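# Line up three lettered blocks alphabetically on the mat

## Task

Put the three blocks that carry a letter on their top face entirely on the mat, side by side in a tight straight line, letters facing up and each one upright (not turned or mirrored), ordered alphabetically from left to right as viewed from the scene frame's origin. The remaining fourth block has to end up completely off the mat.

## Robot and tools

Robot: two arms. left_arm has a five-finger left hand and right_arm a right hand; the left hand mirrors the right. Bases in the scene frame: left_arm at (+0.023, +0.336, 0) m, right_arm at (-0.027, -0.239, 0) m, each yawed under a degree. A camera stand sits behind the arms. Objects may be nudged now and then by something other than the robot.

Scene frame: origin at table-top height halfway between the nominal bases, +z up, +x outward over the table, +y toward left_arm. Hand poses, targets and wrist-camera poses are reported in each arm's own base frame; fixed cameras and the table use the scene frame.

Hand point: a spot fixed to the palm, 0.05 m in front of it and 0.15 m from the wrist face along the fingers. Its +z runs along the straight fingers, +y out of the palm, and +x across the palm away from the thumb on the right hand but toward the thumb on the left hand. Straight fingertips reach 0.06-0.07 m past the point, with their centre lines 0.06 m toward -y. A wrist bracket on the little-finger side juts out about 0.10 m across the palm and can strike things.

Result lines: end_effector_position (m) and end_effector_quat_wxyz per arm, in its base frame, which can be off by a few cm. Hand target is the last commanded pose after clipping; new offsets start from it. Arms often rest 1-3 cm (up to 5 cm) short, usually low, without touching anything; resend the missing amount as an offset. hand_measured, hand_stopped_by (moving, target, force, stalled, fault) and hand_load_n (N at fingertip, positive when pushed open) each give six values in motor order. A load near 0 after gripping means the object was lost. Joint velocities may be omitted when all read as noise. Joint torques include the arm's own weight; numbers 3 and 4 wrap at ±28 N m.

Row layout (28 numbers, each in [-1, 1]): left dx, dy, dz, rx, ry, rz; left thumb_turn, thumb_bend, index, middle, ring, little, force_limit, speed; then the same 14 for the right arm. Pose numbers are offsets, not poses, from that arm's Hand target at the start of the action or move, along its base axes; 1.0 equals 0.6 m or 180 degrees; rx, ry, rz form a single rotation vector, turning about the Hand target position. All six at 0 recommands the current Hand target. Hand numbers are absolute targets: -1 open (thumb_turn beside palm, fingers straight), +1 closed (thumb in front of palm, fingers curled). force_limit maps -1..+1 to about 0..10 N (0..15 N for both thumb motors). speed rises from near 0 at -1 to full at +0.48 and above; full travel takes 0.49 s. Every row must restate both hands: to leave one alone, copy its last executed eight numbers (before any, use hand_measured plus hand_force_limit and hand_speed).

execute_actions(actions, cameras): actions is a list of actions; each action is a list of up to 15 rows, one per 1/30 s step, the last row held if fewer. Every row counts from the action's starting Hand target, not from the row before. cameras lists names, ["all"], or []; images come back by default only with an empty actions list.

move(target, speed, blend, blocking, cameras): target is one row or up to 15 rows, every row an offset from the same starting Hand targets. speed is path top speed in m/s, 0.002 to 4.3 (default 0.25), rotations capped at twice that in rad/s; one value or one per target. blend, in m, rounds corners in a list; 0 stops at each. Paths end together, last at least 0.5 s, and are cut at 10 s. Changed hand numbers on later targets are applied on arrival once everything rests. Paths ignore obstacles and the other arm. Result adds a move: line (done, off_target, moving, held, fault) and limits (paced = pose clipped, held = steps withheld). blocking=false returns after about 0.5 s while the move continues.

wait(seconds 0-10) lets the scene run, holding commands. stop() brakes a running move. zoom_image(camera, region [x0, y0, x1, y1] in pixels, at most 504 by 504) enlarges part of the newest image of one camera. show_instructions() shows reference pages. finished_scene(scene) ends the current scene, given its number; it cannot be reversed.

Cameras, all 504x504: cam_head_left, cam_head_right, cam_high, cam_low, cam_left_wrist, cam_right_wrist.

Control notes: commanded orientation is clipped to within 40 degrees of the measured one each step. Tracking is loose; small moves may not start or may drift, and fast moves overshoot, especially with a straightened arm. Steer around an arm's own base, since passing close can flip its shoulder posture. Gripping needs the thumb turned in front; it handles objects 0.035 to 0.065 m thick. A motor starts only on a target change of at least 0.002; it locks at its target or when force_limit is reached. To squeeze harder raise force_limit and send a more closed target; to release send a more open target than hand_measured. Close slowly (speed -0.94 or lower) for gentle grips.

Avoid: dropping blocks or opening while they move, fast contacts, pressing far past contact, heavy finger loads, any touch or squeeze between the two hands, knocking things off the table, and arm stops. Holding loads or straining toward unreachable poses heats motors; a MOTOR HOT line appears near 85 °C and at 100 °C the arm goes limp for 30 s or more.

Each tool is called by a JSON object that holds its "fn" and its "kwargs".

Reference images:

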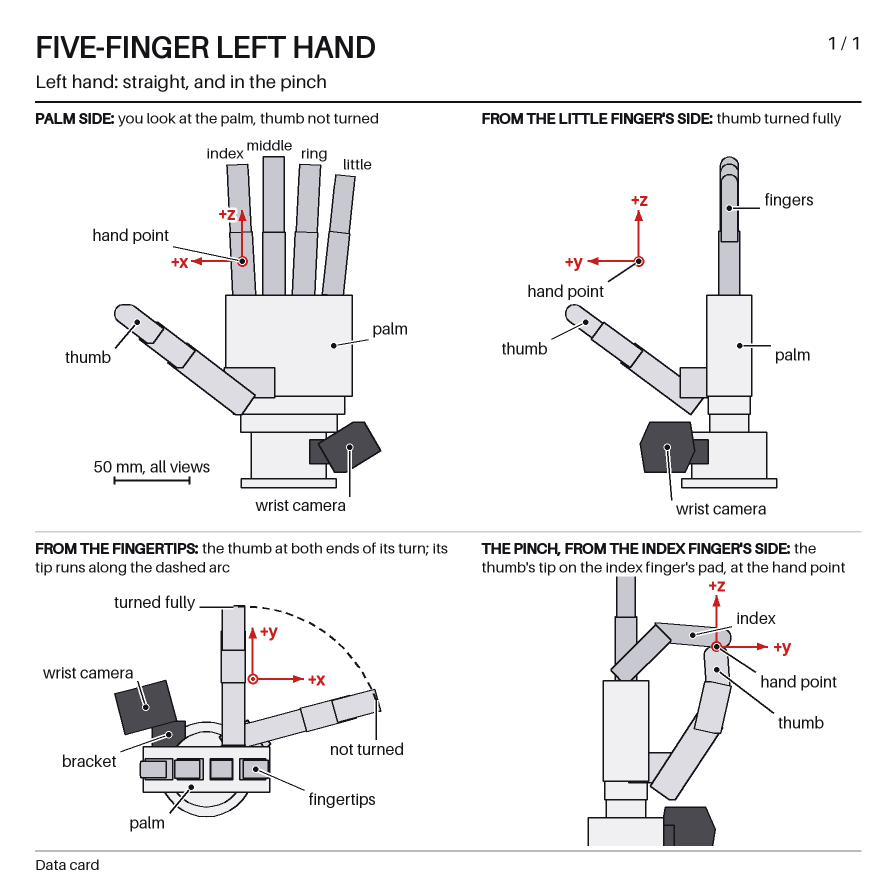

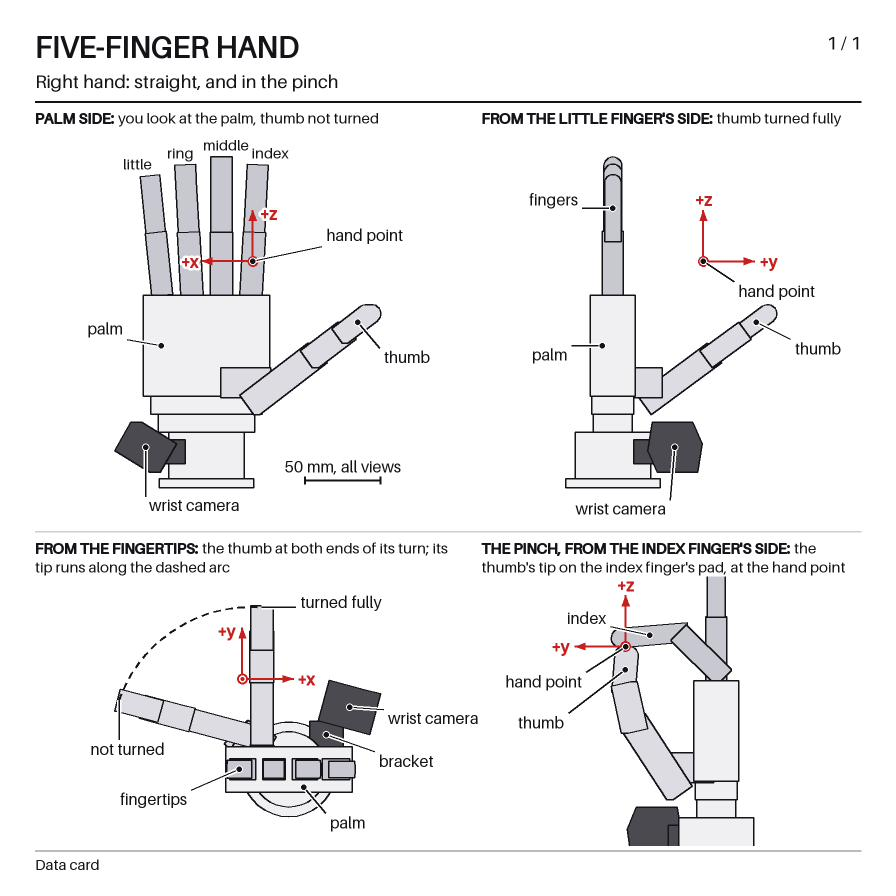

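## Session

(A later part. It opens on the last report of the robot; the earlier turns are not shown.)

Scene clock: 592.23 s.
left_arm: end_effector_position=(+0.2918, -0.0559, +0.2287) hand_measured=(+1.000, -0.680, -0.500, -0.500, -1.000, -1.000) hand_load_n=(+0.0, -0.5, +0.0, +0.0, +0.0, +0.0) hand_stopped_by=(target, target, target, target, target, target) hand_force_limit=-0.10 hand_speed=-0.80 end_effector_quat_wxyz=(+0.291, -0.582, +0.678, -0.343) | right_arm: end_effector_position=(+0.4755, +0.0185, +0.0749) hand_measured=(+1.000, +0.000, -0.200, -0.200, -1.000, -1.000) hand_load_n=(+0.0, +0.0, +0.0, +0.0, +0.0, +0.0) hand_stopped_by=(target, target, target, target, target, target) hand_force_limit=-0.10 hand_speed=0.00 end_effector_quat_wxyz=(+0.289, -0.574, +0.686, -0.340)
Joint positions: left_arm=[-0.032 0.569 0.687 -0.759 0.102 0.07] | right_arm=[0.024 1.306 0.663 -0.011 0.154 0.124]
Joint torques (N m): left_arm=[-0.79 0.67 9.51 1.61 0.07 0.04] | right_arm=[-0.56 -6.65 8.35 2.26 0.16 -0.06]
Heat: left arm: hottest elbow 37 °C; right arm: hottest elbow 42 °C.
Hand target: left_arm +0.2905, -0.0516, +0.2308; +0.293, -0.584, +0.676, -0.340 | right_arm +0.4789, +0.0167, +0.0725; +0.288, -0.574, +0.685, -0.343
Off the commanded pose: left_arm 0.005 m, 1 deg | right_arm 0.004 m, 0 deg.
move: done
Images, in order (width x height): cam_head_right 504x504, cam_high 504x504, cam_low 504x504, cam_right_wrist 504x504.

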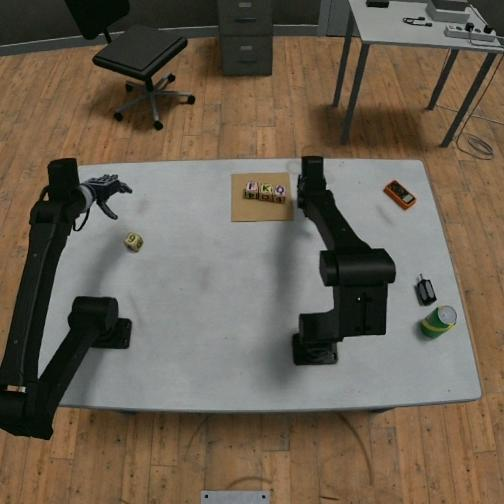

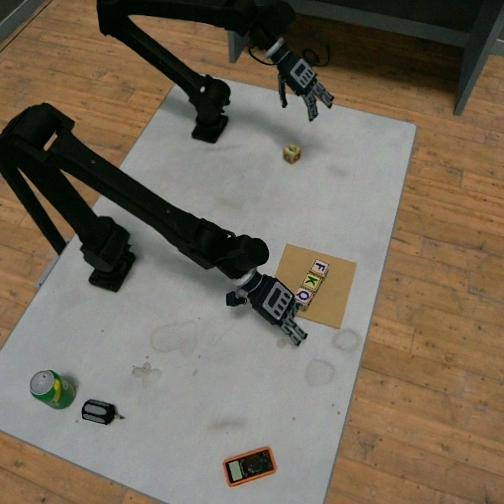

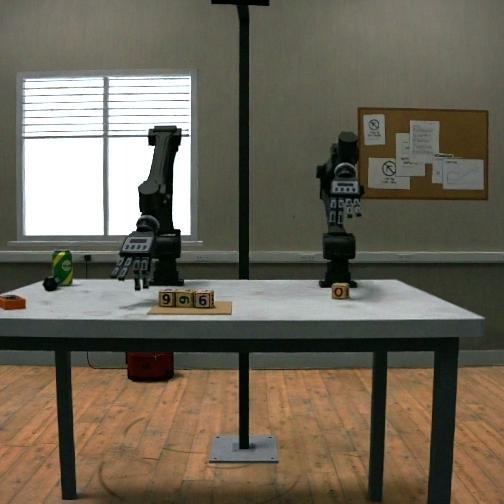

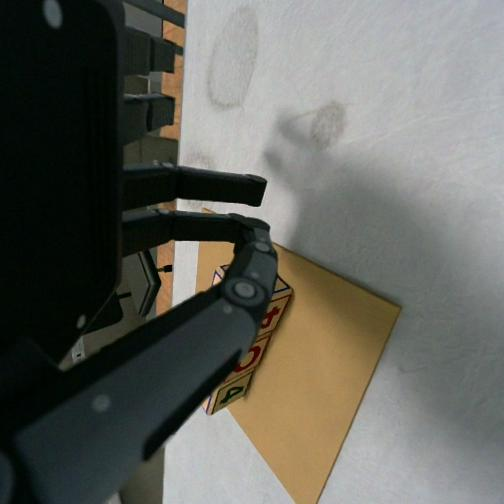

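{"fn": "move", "kwargs": {"target": [[0,0,0,0,0,0,1,-0.68,-0.5,-0.5,-1,-1,-0.1,-0.8,-0.005,0.017,-0.07,0,0,0,1,0,-0.2,-0.2,-1,-1,-0.1,0]], "speed": 0.1, "cameras": ["cam_right_wrist","cam_head_right","cam_high","cam_low"]}}

{"fn": "zoom_image", "kwargs": {"camera": "cam_low", "region": [120, 250, 220, 320]}}

{"fn": "zoom_image", "kwargs": {"camera": "cam_high", "region": [230, 230, 370, 370]}}

Scene clock: 605.50 s.
left_arm: end_effector_position=(+0.2918, -0.0559, +0.2287) hand_measured=(+1.000, -0.680, -0.500, -0.500, -1.000, -1.000) hand_load_n=(+0.0, +0.0, +0.0, +0.0, +0.0, +0.0) hand_stopped_by=(target, target, target, target, target, target) hand_force_limit=-0.10 hand_speed=-0.80 end_effector_quat_wxyz=(+0.291, -0.582, +0.678, -0.343) | right_arm: end_effector_position=(+0.4738, +0.0221, +0.0348) hand_measured=(+1.000, +0.000, -0.200, -0.200, -1.000, -1.000) hand_load_n=(+0.0, +0.0, +0.0, +0.0, +0.0, +0.0) hand_stopped_by=(target, target, target, target, target, target) hand_force_limit=-0.10 hand_speed=0.00 end_effector_quat_wxyz=(+0.286, -0.575, +0.685, -0.345)
Joint positions: left_arm=[-0.032 0.569 0.687 -0.759 0.102 0.07] | right_arm=[0.04 1.396 0.608 0.135 0.176 0.126]
Joint torques (N m): left_arm=[-0.79 0.67 9.51 1.59 0.08 0.04] | right_arm=[0.44 -7 7.34 2.28 0.19 0.07]
Heat: left arm: hottest elbow 37 °C; right arm: hottest elbow 41 °C.
Hand target: left_arm +0.2905, -0.0516, +0.2308; +0.293, -0.584, +0.676, -0.340 | right_arm +0.4759, +0.0271, +0.0305; +0.289, -0.575, +0.685, -0.343
Off the commanded pose: left_arm 0.005 m, 1 deg | right_arm 0.007 m, 0 deg.
move: done
Images, in order (width x height): cam_head_right 504x504, cam_high 504x504, cam_low 504x504, cam_right_wrist 504x504.

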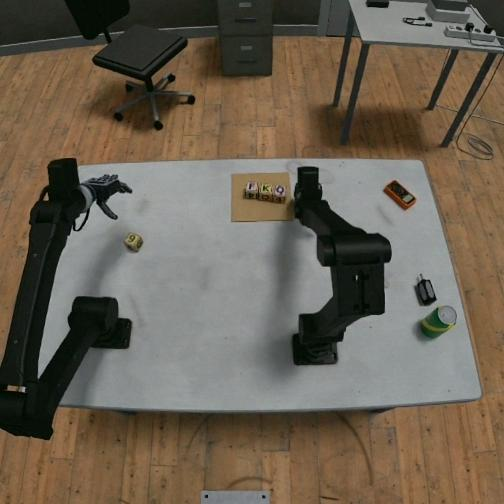

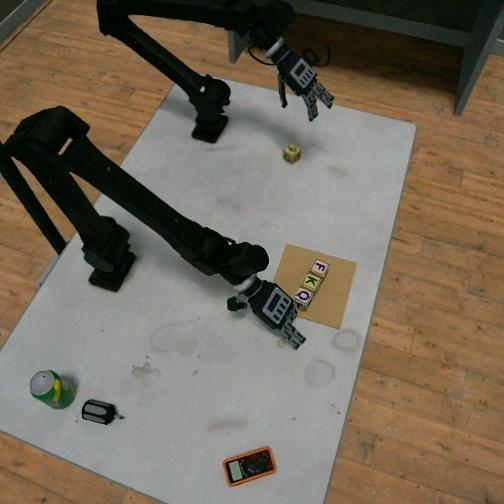

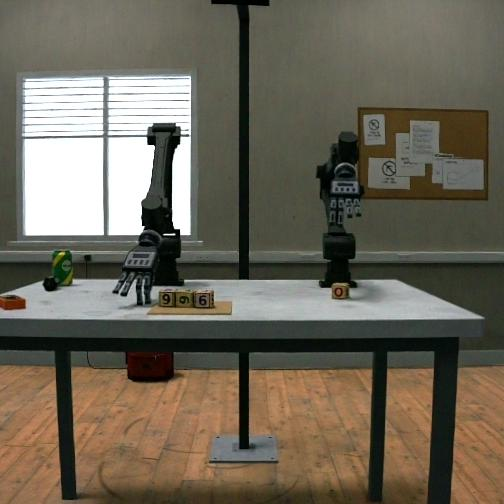

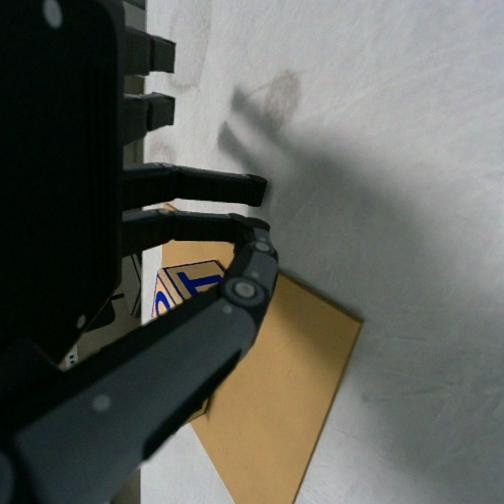

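Scaled by 5.040 from the camera's 504x504 image, which has a finer 720x720 frame.

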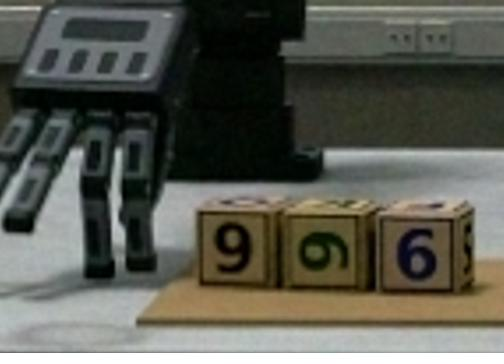

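Scaled by 3.600 from the camera's 504x504 image, which has a finer 720x720 frame.

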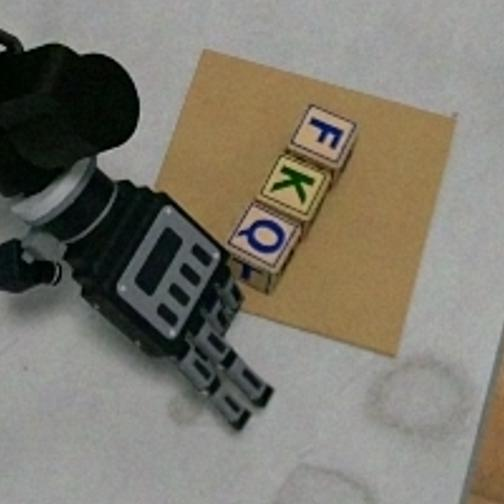

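{"fn": "move", "kwargs": {"target": [[0,0,0,0,0,0,1,-0.68,-0.5,-0.5,-1,-1,-0.1,-0.8,0.007,0.042,0,0,0,0,1,0,-0.2,-0.2,-1,-1,-0.1,0]], "speed": 0.04, "cameras": ["cam_head_right","cam_high","cam_low"]}}

{"fn": "zoom_image", "kwargs": {"camera": "cam_low", "region": [120, 250, 220, 320]}}

{"fn": "zoom_image", "kwargs": {"camera": "cam_high", "region": [230, 230, 370, 370]}}

Scene clock: 610.80 s.
left_arm: end_effector_position=(+0.2918, -0.0559, +0.2287) hand_measured=(+1.000, -0.680, -0.500, -0.500, -1.000, -1.000) hand_load_n=(+0.0, +0.0, +0.0, +0.0, +0.0, +0.0) hand_stopped_by=(target, target, target, target, target, target) hand_force_limit=-0.10 hand_speed=-0.80 end_effector_quat_wxyz=(+0.291, -0.582, +0.678, -0.343) | right_arm: end_effector_position=(+0.4728, +0.0448, +0.0319) hand_measured=(+1.000, +0.000, -0.200, -0.200, -1.000, -1.000) hand_load_n=(+0.0, +0.0, +0.0, -0.5, -0.5, +0.0) hand_stopped_by=(target, target, target, target, target, target) hand_force_limit=-0.10 hand_speed=0.00 end_effector_quat_wxyz=(+0.285, -0.574, +0.685, -0.347)
Joint positions: left_arm=[-0.032 0.569 0.687 -0.759 0.102 0.07] | right_arm=[0.107 1.405 0.608 0.135 0.233 0.168]
Joint torques (N m): left_arm=[-0.79 0.67 9.51 1.61 0.08 0.04] | right_arm=[0.62 -6.53 8.64 1.96 0.12 0.07]
Heat: left arm: hottest elbow 37 °C; right arm: hottest elbow 41 °C.
Hand target: left_arm +0.2905, -0.0516, +0.2308; +0.293, -0.584, +0.676, -0.340 | right_arm +0.4802, +0.0523, +0.0306; +0.289, -0.574, +0.685, -0.343
Off the commanded pose: left_arm 0.005 m, 1 deg | right_arm 0.011 m, 1 deg.
move: off_target (right_arm)
Images, in order (width x height): cam_head_right 504x504, cam_high 504x504, cam_low 504x504.

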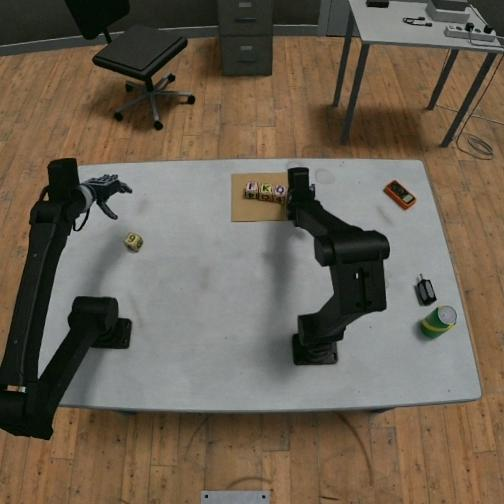

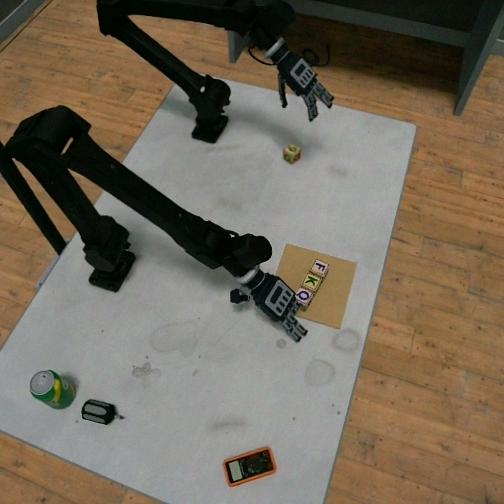

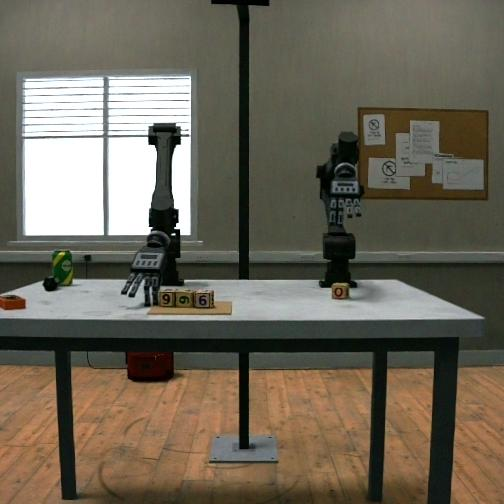

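Scaled by 5.040 from the camera's 504x504 image, which has a finer 720x720 frame.

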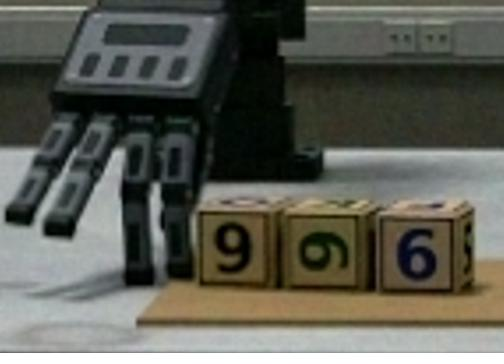

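Scaled by 3.600 from the camera's 504x504 image, which has a finer 720x720 frame.

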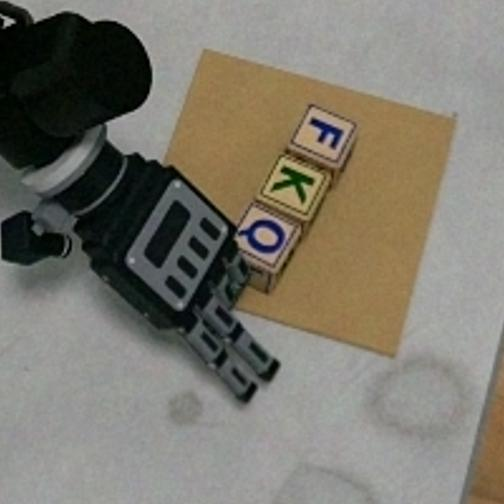

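{"fn": "move", "kwargs": {"target": [[0,0,0,0,0,0,1,-0.68,-0.5,-0.5,-1,-1,-0.1,-0.8,0.003,0.0117,0.002,0,0,0,1,0,-0.2,-0.2,-1,-1,-0.1,0]], "speed": 0.03, "cameras": ["cam_head_right","cam_high","cam_low"]}}

{"fn": "zoom_image", "kwargs": {"camera": "cam_low", "region": [150, 270, 220, 320]}}

{"fn": "zoom_image", "kwargs": {"camera": "cam_head_right", "region": [240, 165, 300, 225]}}

Scene clock: 615.53 s.
left_arm: end_effector_position=(+0.2918, -0.0559, +0.2287) hand_measured=(+1.000, -0.680, -0.500, -0.500, -1.000, -1.000) hand_load_n=(+0.0, +0.0, +0.0, -0.5, +0.0, +0.0) hand_stopped_by=(target, target, target, target, target, target) hand_force_limit=-0.10 hand_speed=-0.80 end_effector_quat_wxyz=(+0.291, -0.582, +0.678, -0.343) | right_arm: end_effector_position=(+0.4725, +0.0498, +0.0317) hand_measured=(+1.000, +0.000, -0.200, -0.200, -1.000, -1.000) hand_load_n=(+0.0, +0.0, +0.0, +0.0, +0.0, +0.0) hand_stopped_by=(target, target, target, target, target, target) hand_force_limit=-0.10 hand_speed=0.00 end_effector_quat_wxyz=(+0.284, -0.573, +0.685, -0.348)
Joint positions: left_arm=[-0.032 0.569 0.687 -0.759 0.102 0.07] | right_arm=[0.123 1.406 0.608 0.135 0.25 0.179]
Joint torques (N m): left_arm=[-0.85 0.67 9.51 1.61 0.08 0.05] | right_arm=[0.62 -6.24 9.24 1.61 0.07 0.1]
Heat: left arm: hottest elbow 37 °C; right arm: hottest elbow 41 °C.
Hand target: left_arm +0.2905, -0.0516, +0.2308; +0.293, -0.584, +0.676, -0.340 | right_arm +0.4820, +0.0592, +0.0319; +0.289, -0.574, +0.685, -0.344
Off the commanded pose: left_arm 0.005 m, 1 deg | right_arm 0.013 m, 1 deg.
move: off_target (right_arm)
Images, in order (width x height): cam_head_right 504x504, cam_high 504x504, cam_low 504x504.

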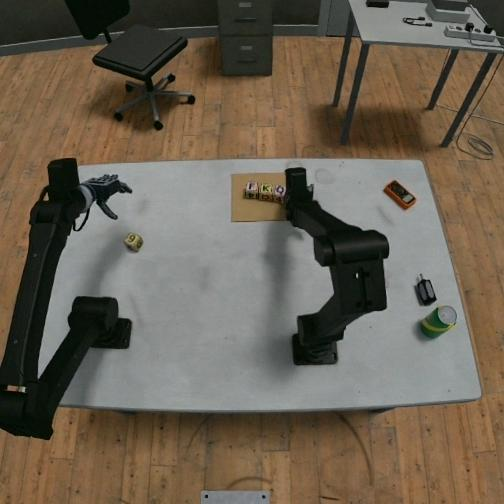

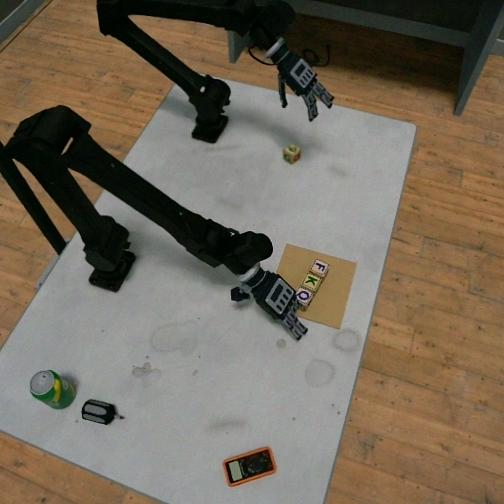

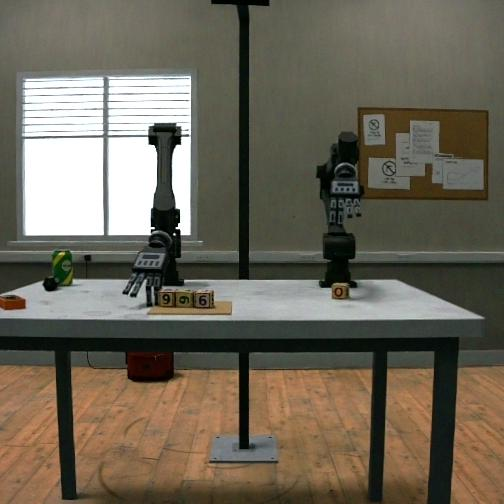

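Scaled by 7.200 from the camera's 504x504 image, which has a finer 720x720 frame.

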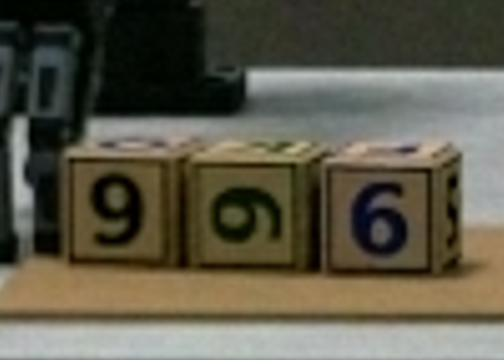

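Scaled by 8.400 from the camera's 504x504 image, which has a finer 720x720 frame.

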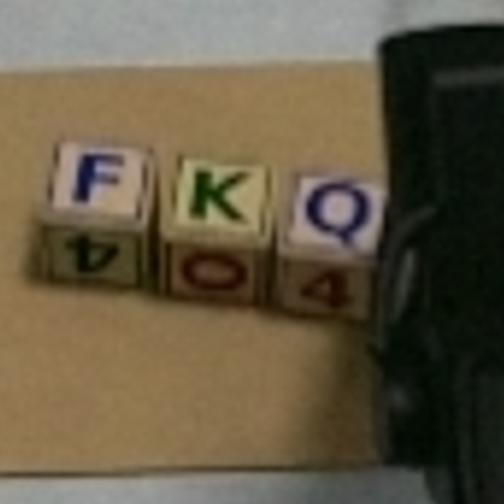

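{"fn": "move", "kwargs": {"target": [[0,0,0,0,0,0,1,-0.68,-0.5,-0.5,-1,-1,-0.1,-0.8,0.003,0.0117,0.000,0,0,0,1,0,-0.2,-0.2,-1,-1,-0.1,0]], "speed": 0.03, "cameras": ["cam_head_right","cam_low"]}}

{"fn": "zoom_image", "kwargs": {"camera": "cam_low", "region": [150, 270, 220, 320]}}

{"fn": "zoom_image", "kwargs": {"camera": "cam_head_right", "region": [240, 165, 300, 225]}}

Scene clock: 619.67 s.
left_arm: end_effector_position=(+0.2918, -0.0559, +0.2287) hand_measured=(+1.000, -0.680, -0.500, -0.500, -1.000, -1.000) hand_load_n=(+0.0, +0.0, +0.0, +0.0, +0.0, +0.0) hand_stopped_by=(target, target, target, target, target, target) hand_force_limit=-0.10 hand_speed=-0.80 end_effector_quat_wxyz=(+0.291, -0.582, +0.678, -0.343) | right_arm: end_effector_position=(+0.4727, +0.0545, +0.0314) hand_measured=(+1.000, +0.000, -0.200, -0.200, -1.000, -1.000) hand_load_n=(+0.0, +0.0, +0.0, -0.5, +0.0, +0.0) hand_stopped_by=(target, target, target, target, target, target) hand_force_limit=-0.10 hand_speed=0.00 end_effector_quat_wxyz=(+0.283, -0.572, +0.685, -0.350)
Joint positions: left_arm=[-0.032 0.569 0.687 -0.759 0.102 0.07] | right_arm=[0.139 1.409 0.61 0.135 0.267 0.188]
Joint torques (N m): left_arm=[-0.79 0.67 9.51 1.61 0.08 0.04] | right_arm=[0.79 -6.18 9.68 1.46 -0.02 0.11]
Heat: left arm: hottest elbow 37 °C; right arm: hottest elbow 41 °C.
Hand target: left_arm +0.2905, -0.0516, +0.2308; +0.293, -0.584, +0.676, -0.340 | right_arm +0.4838, +0.0664, +0.0319; +0.289, -0.574, +0.685, -0.343
Off the commanded pose: left_arm 0.005 m, 1 deg | right_arm 0.016 m, 1 deg.
move: off_target (right_arm)
Images, in order (width x height): cam_head_right 504x504, cam_low 504x504.

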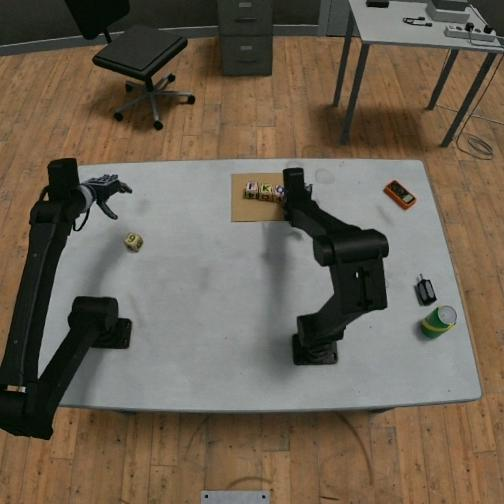

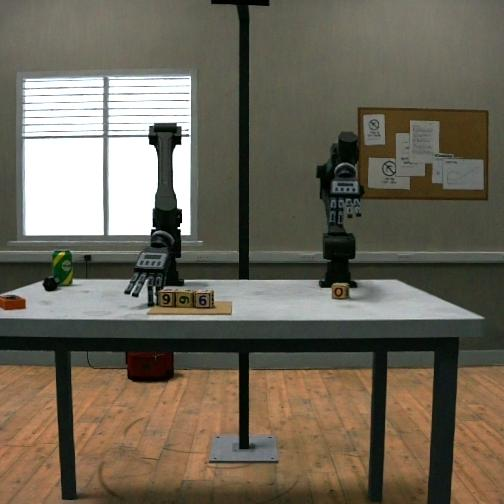

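Scaled by 7.200 from the camera's 504x504 image, which has a finer 720x720 frame.

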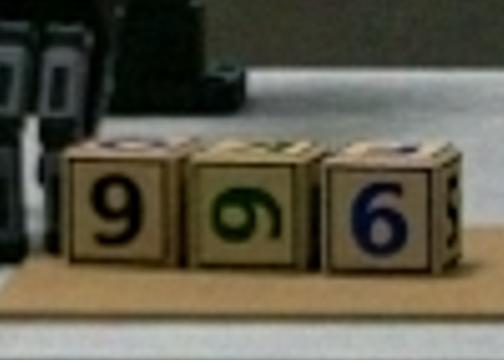

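Scaled by 8.400 from the camera's 504x504 image, which has a finer 720x720 frame.

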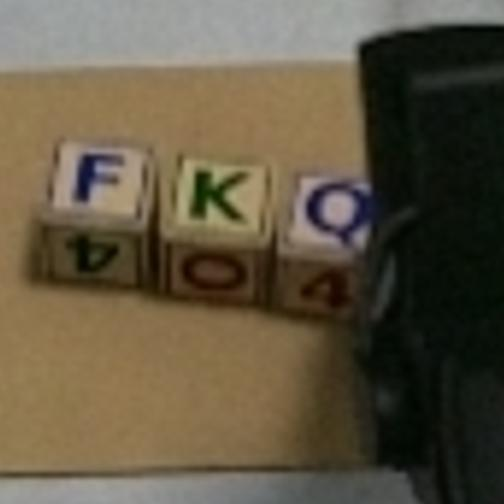

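{"fn": "execute_actions", "kwargs": {"actions": [], "cameras": ["cam_right_wrist","cam_high","cam_head_left","cam_low"]}}

{"fn": "zoom_image", "kwargs": {"camera": "cam_high", "region": [270, 260, 340, 330]}}

{"fn": "zoom_image", "kwargs": {"camera": "cam_low", "region": [135, 270, 185, 320]}}

Scene clock: 628.03 s.
left_arm: end_effector_position=(+0.2918, -0.0559, +0.2287) hand_measured=(+1.000, -0.680, -0.500, -0.500, -1.000, -1.000) hand_load_n=(+0.0, +0.0, +0.0, +0.0, +0.0, +0.0) hand_stopped_by=(target, target, target, target, target, target) hand_force_limit=-0.10 hand_speed=-0.80 end_effector_quat_wxyz=(+0.291, -0.582, +0.678, -0.343) | right_arm: end_effector_position=(+0.4727, +0.0546, +0.0314) hand_measured=(+1.000, +0.000, -0.200, -0.200, -1.000, -1.000) hand_load_n=(+0.0, +0.0, +0.0, -0.5, +0.0, +0.0) hand_stopped_by=(target, target, target, target, target, target) hand_force_limit=-0.10 hand_speed=0.00 end_effector_quat_wxyz=(+0.283, -0.572, +0.686, -0.350)
Joint positions: left_arm=[-0.032 0.569 0.687 -0.759 0.102 0.07] | right_arm=[0.139 1.409 0.61 0.135 0.267 0.189]
Joint velocities: within noise
Joint torques (N m): left_arm=[-0.85 0.67 9.5 1.61 0.07 0.04] | right_arm=[0.85 -6.18 9.66 1.47 -0.05 0.12]
Heat: left arm: hottest elbow 37 °C; right arm: hottest elbow 41 °C.
Hand target: left_arm +0.2905, -0.0516, +0.2308; +0.293, -0.584, +0.676, -0.340 | right_arm +0.4838, +0.0664, +0.0319; +0.289, -0.574, +0.685, -0.343
Off the commanded pose: left_arm 0.005 m, 1 deg | right_arm 0.016 m, 1 deg.
Images, in order (width x height): cam_head_left 504x504, cam_high 504x504, cam_low 504x504, cam_right_wrist 504x504.

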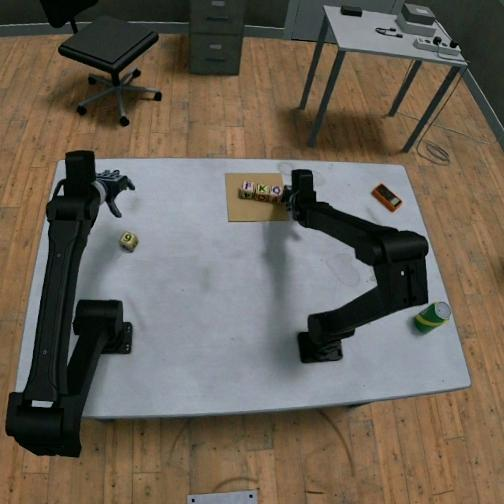

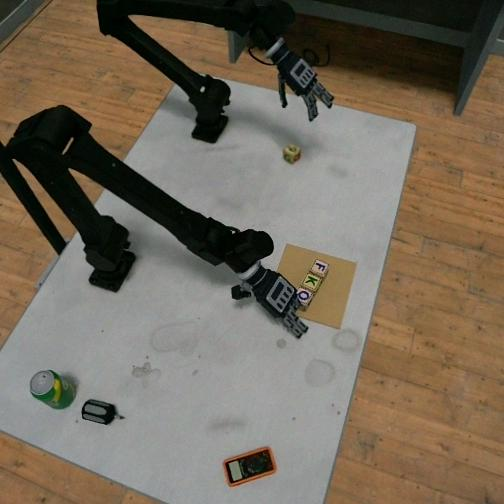

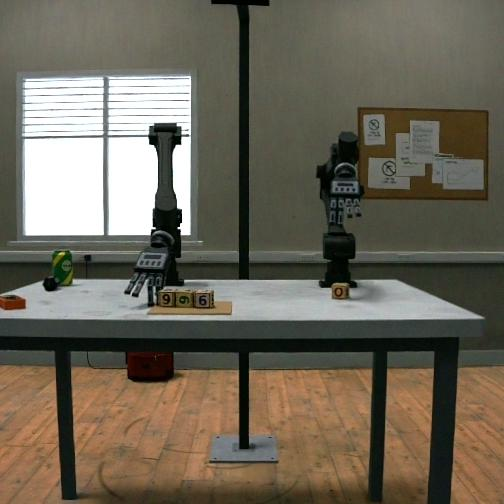

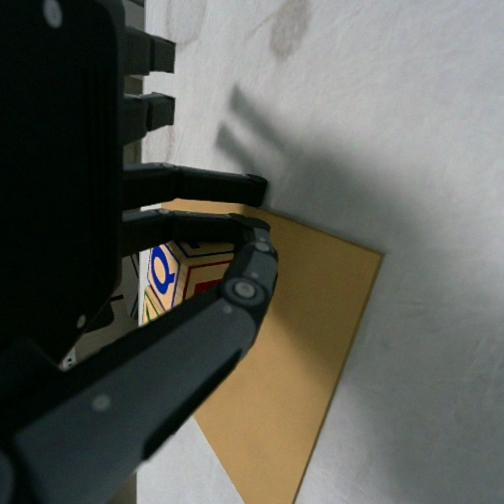

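Scaled by 7.200 from the camera's 504x504 image, which has a finer 720x720 frame.

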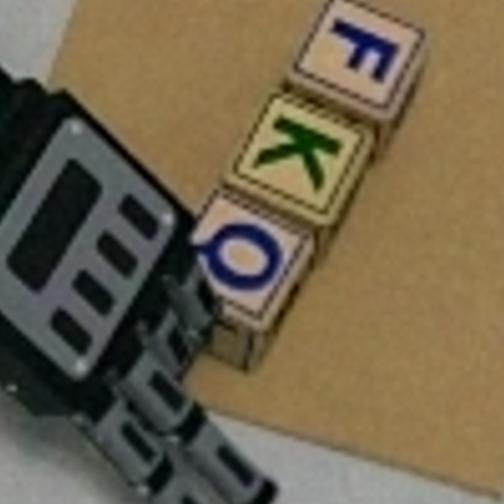

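Scaled by 10.080 from the camera's 504x504 image, which has a finer 720x720 frame.

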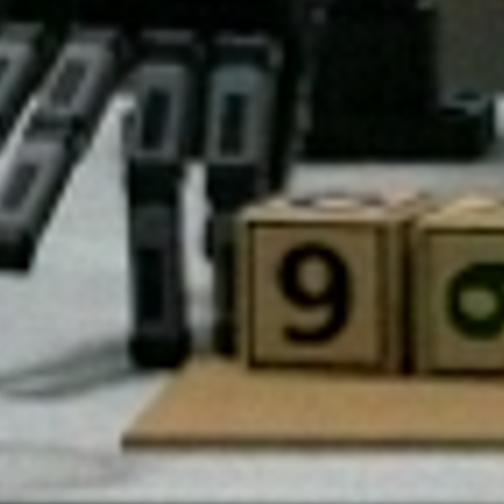

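{"fn": "move", "kwargs": {"target": [[0,0,0,0,0,0,1,-0.68,-0.5,-0.5,-1,-1,-0.1,-0.8,0,-0.03,0.0,0,0,0,1,0,-0.2,-0.2,-1,-1,-0.1,0],[0,0,0,0,0,0,1,-0.68,-0.5,-0.5,-1,-1,-0.1,-0.8,0.02,-0.03,0.04,0,0,0,1,0,-0.2,-0.2,-1,-1,-0.1,0],[0,0,0,0,0,0,1,-0.68,-0.5,-0.5,-1,-1,-0.1,-0.8,0.006,-0.03,0.003,0,0,0,1,0,-0.2,-0.2,-1,-1,-0.1,0]], "speed": 0.08, "cameras": ["cam_high","cam_low"]}}

{"fn": "zoom_image", "kwargs": {"camera": "cam_high", "region": [270, 260, 340, 330]}}

{"fn": "zoom_image", "kwargs": {"camera": "cam_low", "region": [135, 270, 185, 320]}}

Scene clock: 642.00 s.
left_arm: end_effector_position=(+0.2918, -0.0559, +0.2287) hand_measured=(+1.000, -0.680, -0.500, -0.500, -1.000, -1.000) hand_load_n=(+0.0, +0.0, +0.0, +0.0, +0.0, +0.0) hand_stopped_by=(target, target, target, target, target, target) hand_force_limit=-0.10 hand_speed=-0.80 end_effector_quat_wxyz=(+0.291, -0.582, +0.678, -0.343) | right_arm: end_effector_position=(+0.4883, +0.0526, +0.0428) hand_measured=(+1.000, +0.000, -0.200, -0.200, -1.000, -1.000) hand_load_n=(+0.0, +0.0, +0.0, +0.0, +0.0, +0.0) hand_stopped_by=(target, target, target, target, target, target) hand_force_limit=-0.10 hand_speed=0.00 end_effector_quat_wxyz=(+0.294, -0.573, +0.684, -0.344)
Joint positions: left_arm=[-0.032 0.569 0.687 -0.759 0.102 0.07] | right_arm=[0.115 1.417 0.653 0.114 0.226 0.179]
Joint torques (N m): left_arm=[-0.79 0.67 9.51 1.61 0.08 0.04] | right_arm=[-1.08 -7.18 7.02 2.3 0.01 -0.1]
Heat: left arm: hottest elbow 38 °C; right arm: hottest elbow 42 °C.
Hand target: left_arm +0.2905, -0.0516, +0.2308; +0.293, -0.584, +0.676, -0.340 | right_arm +0.4874, +0.0482, +0.0336; +0.289, -0.574, +0.685, -0.343
Off the commanded pose: left_arm 0.005 m, 1 deg | right_arm 0.010 m, 1 deg.
move: done
Images, in order (width x height): cam_high 504x504, cam_low 504x504.

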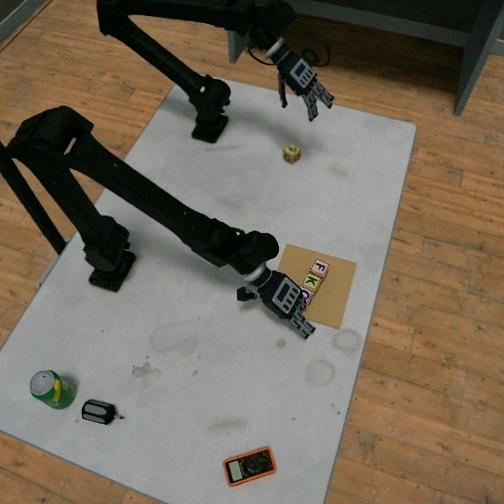

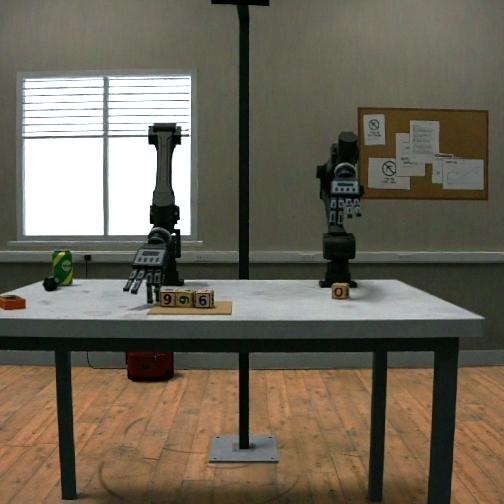

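Scaled by 7.200 from the camera's 504x504 image, which has a finer 720x720 frame.

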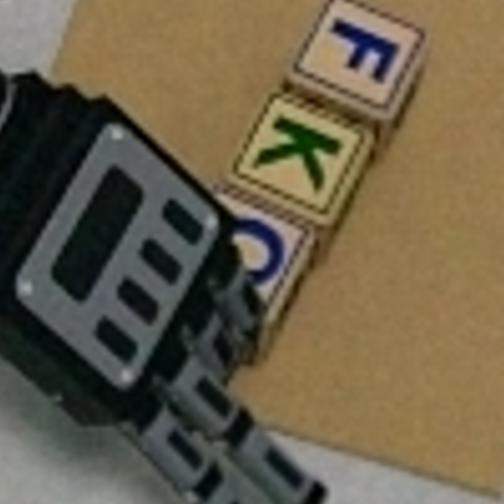

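Scaled by 10.080 from the camera's 504x504 image, which has a finer 720x720 frame.

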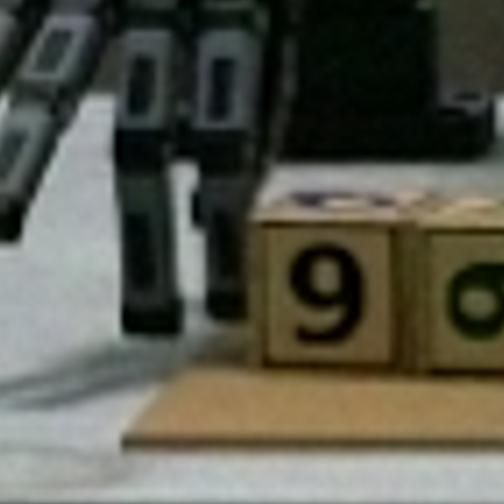

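{"fn": "zoom_image", "kwargs": {"camera": "cam_low", "region": [150, 270, 220, 320]}}

{"fn": "zoom_image", "kwargs": {"camera": "cam_high", "region": [270, 250, 370, 350]}}

Scaled by 7.200 from the camera's 504x504 image, which has a finer 720x720 frame.

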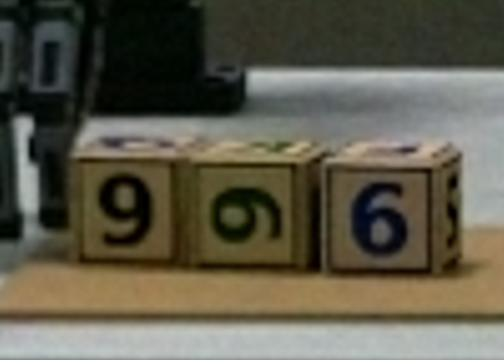

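Scaled by 5.040 from the camera's 504x504 image, which has a finer 720x720 frame.

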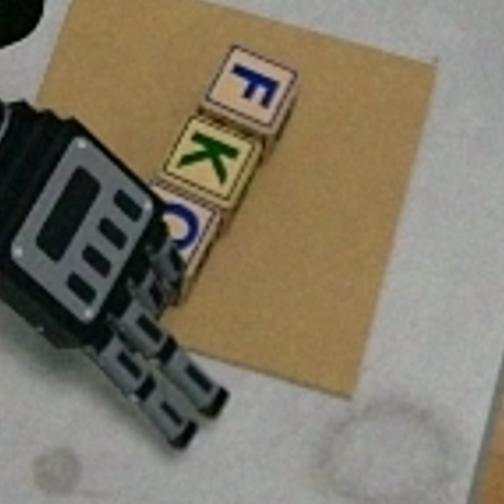

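{"fn": "move", "kwargs": {"target": [[0,0,0,0,0,0,1,-0.68,-0.5,-0.5,-1,-1,-0.1,-0.8,-0.01,-0.05,0.03,0,0,0,1,0,-0.2,-0.2,-1,-1,-0.1,0]], "speed": 0.12, "cameras": ["cam_high","cam_low","cam_head_right"]}}

{"fn": "zoom_image", "kwargs": {"camera": "cam_head_right", "region": [240, 170, 290, 220]}}

{"fn": "zoom_image", "kwargs": {"camera": "cam_high", "region": [280, 250, 350, 320]}}

Scene clock: 649.97 s.
left_arm: end_effector_position=(+0.2918, -0.0559, +0.2287) hand_measured=(+1.000, -0.680, -0.500, -0.500, -1.000, -1.000) hand_load_n=(+0.0, +0.0, +0.0, +0.0, +0.0, -0.5) hand_stopped_by=(target, target, target, target, target, target) hand_force_limit=-0.10 hand_speed=-0.80 end_effector_quat_wxyz=(+0.291, -0.582, +0.678, -0.343) | right_arm: end_effector_position=(+0.4839, +0.0228, +0.0516) hand_measured=(+1.000, +0.000, -0.200, -0.200, -1.000, -1.000) hand_load_n=(-0.5, +0.0, +0.0, +0.0, +0.0, +0.0) hand_stopped_by=(target, target, target, target, target, target) hand_force_limit=-0.10 hand_speed=0.00 end_effector_quat_wxyz=(+0.293, -0.572, +0.685, -0.343)
Joint positions: left_arm=[-0.032 0.569 0.687 -0.759 0.102 0.07] | right_arm=[0.035 1.38 0.646 0.09 0.163 0.131]
Joint torques (N m): left_arm=[-0.79 0.67 9.51 1.61 0.08 0.04] | right_arm=[-1.08 -8.76 7.54 1.43 -0.09 -0.09]
Heat: left arm: hottest elbow 38 °C; right arm: hottest elbow 41 °C.
Hand target: left_arm +0.2905, -0.0516, +0.2308; +0.293, -0.584, +0.676, -0.340 | right_arm +0.4813, +0.0182, +0.0516; +0.289, -0.574, +0.685, -0.343
Off the commanded pose: left_arm 0.005 m, 1 deg | right_arm 0.005 m, 1 deg.
move: done
Images, in order (width x height): cam_head_right 504x504, cam_high 504x504, cam_low 504x504.

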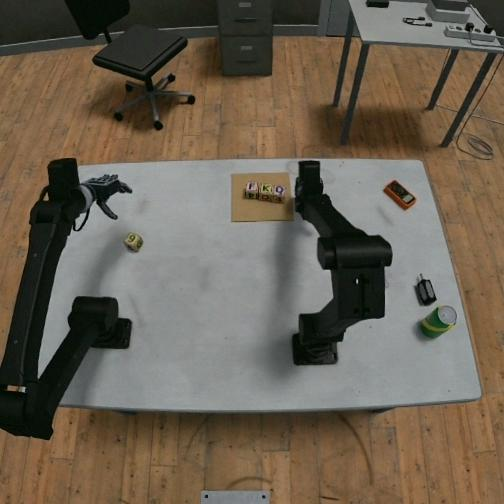

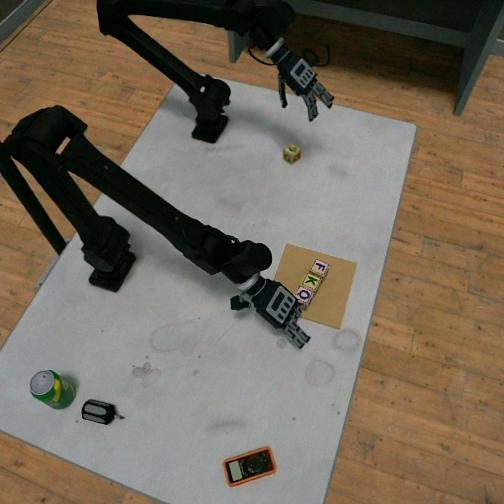

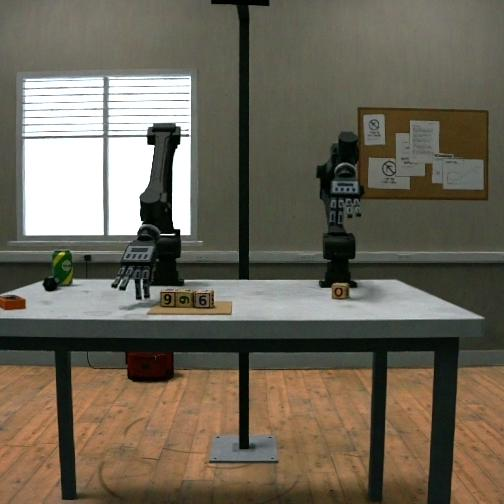

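Scaled by 10.080 from the camera's 504x504 image, which has a finer 720x720 frame.

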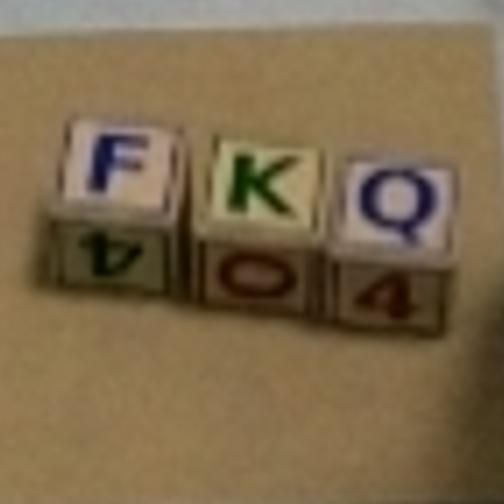

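Scaled by 7.200 from the camera's 504x504 image, which has a finer 720x720 frame.

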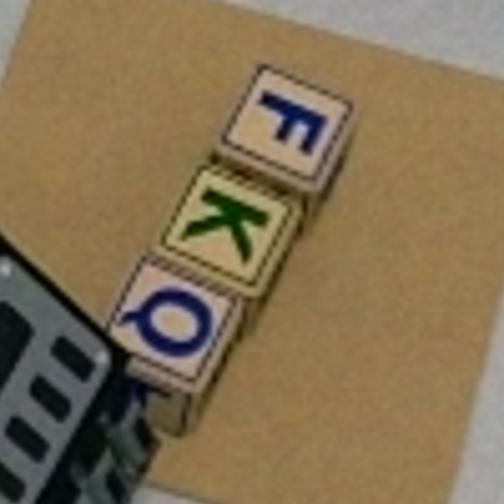

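{"fn": "move", "kwargs": {"target": [[0,0,0,0,0,0,1,-0.68,-0.5,-0.5,-1,-1,-0.1,-0.8,-0.003,0.02,-0.03,0,0,0,1,0,-0.2,-0.2,-1,-1,-0.1,0]], "speed": 0.1}}

Scene clock: 662.37 s.
left_arm: end_effector_position=(+0.2918, -0.0559, +0.2287) hand_measured=(+1.000, -0.680, -0.500, -0.500, -1.000, -1.000) hand_load_n=(+0.0, +0.0, +0.0, +0.0, +0.0, +0.0) hand_stopped_by=(target, target, target, target, target, target) hand_force_limit=-0.10 hand_speed=-0.80 end_effector_quat_wxyz=(+0.291, -0.582, +0.678, -0.343) | right_arm: end_effector_position=(+0.4789, +0.0252, +0.0400) hand_measured=(+1.000, +0.000, -0.200, -0.200, -1.000, -1.000) hand_load_n=(+0.0, +0.0, +0.0, +0.0, +0.0, +0.0) hand_stopped_by=(target, target, target, target, target, target) hand_force_limit=-0.10 hand_speed=0.00 end_effector_quat_wxyz=(+0.288, -0.574, +0.684, -0.346)
Joint positions: left_arm=[-0.032 0.569 0.687 -0.759 0.102 0.07] | right_arm=[0.048 1.396 0.624 0.122 0.183 0.132]
Joint torques (N m): left_arm=[-0.79 0.67 9.51 1.61 0.08 0.04] | right_arm=[0.32 -7 7.24 2.24 0.2 0.09]
Heat: left arm: hottest elbow 38 °C; right arm: hottest elbow 41 °C.
Hand target: left_arm +0.2905, -0.0516, +0.2308; +0.293, -0.584, +0.676, -0.340 | right_arm +0.4795, +0.0302, +0.0334; +0.288, -0.574, +0.685, -0.343
Off the commanded pose: left_arm 0.005 m, 1 deg | right_arm 0.008 m, 0 deg.
move: done


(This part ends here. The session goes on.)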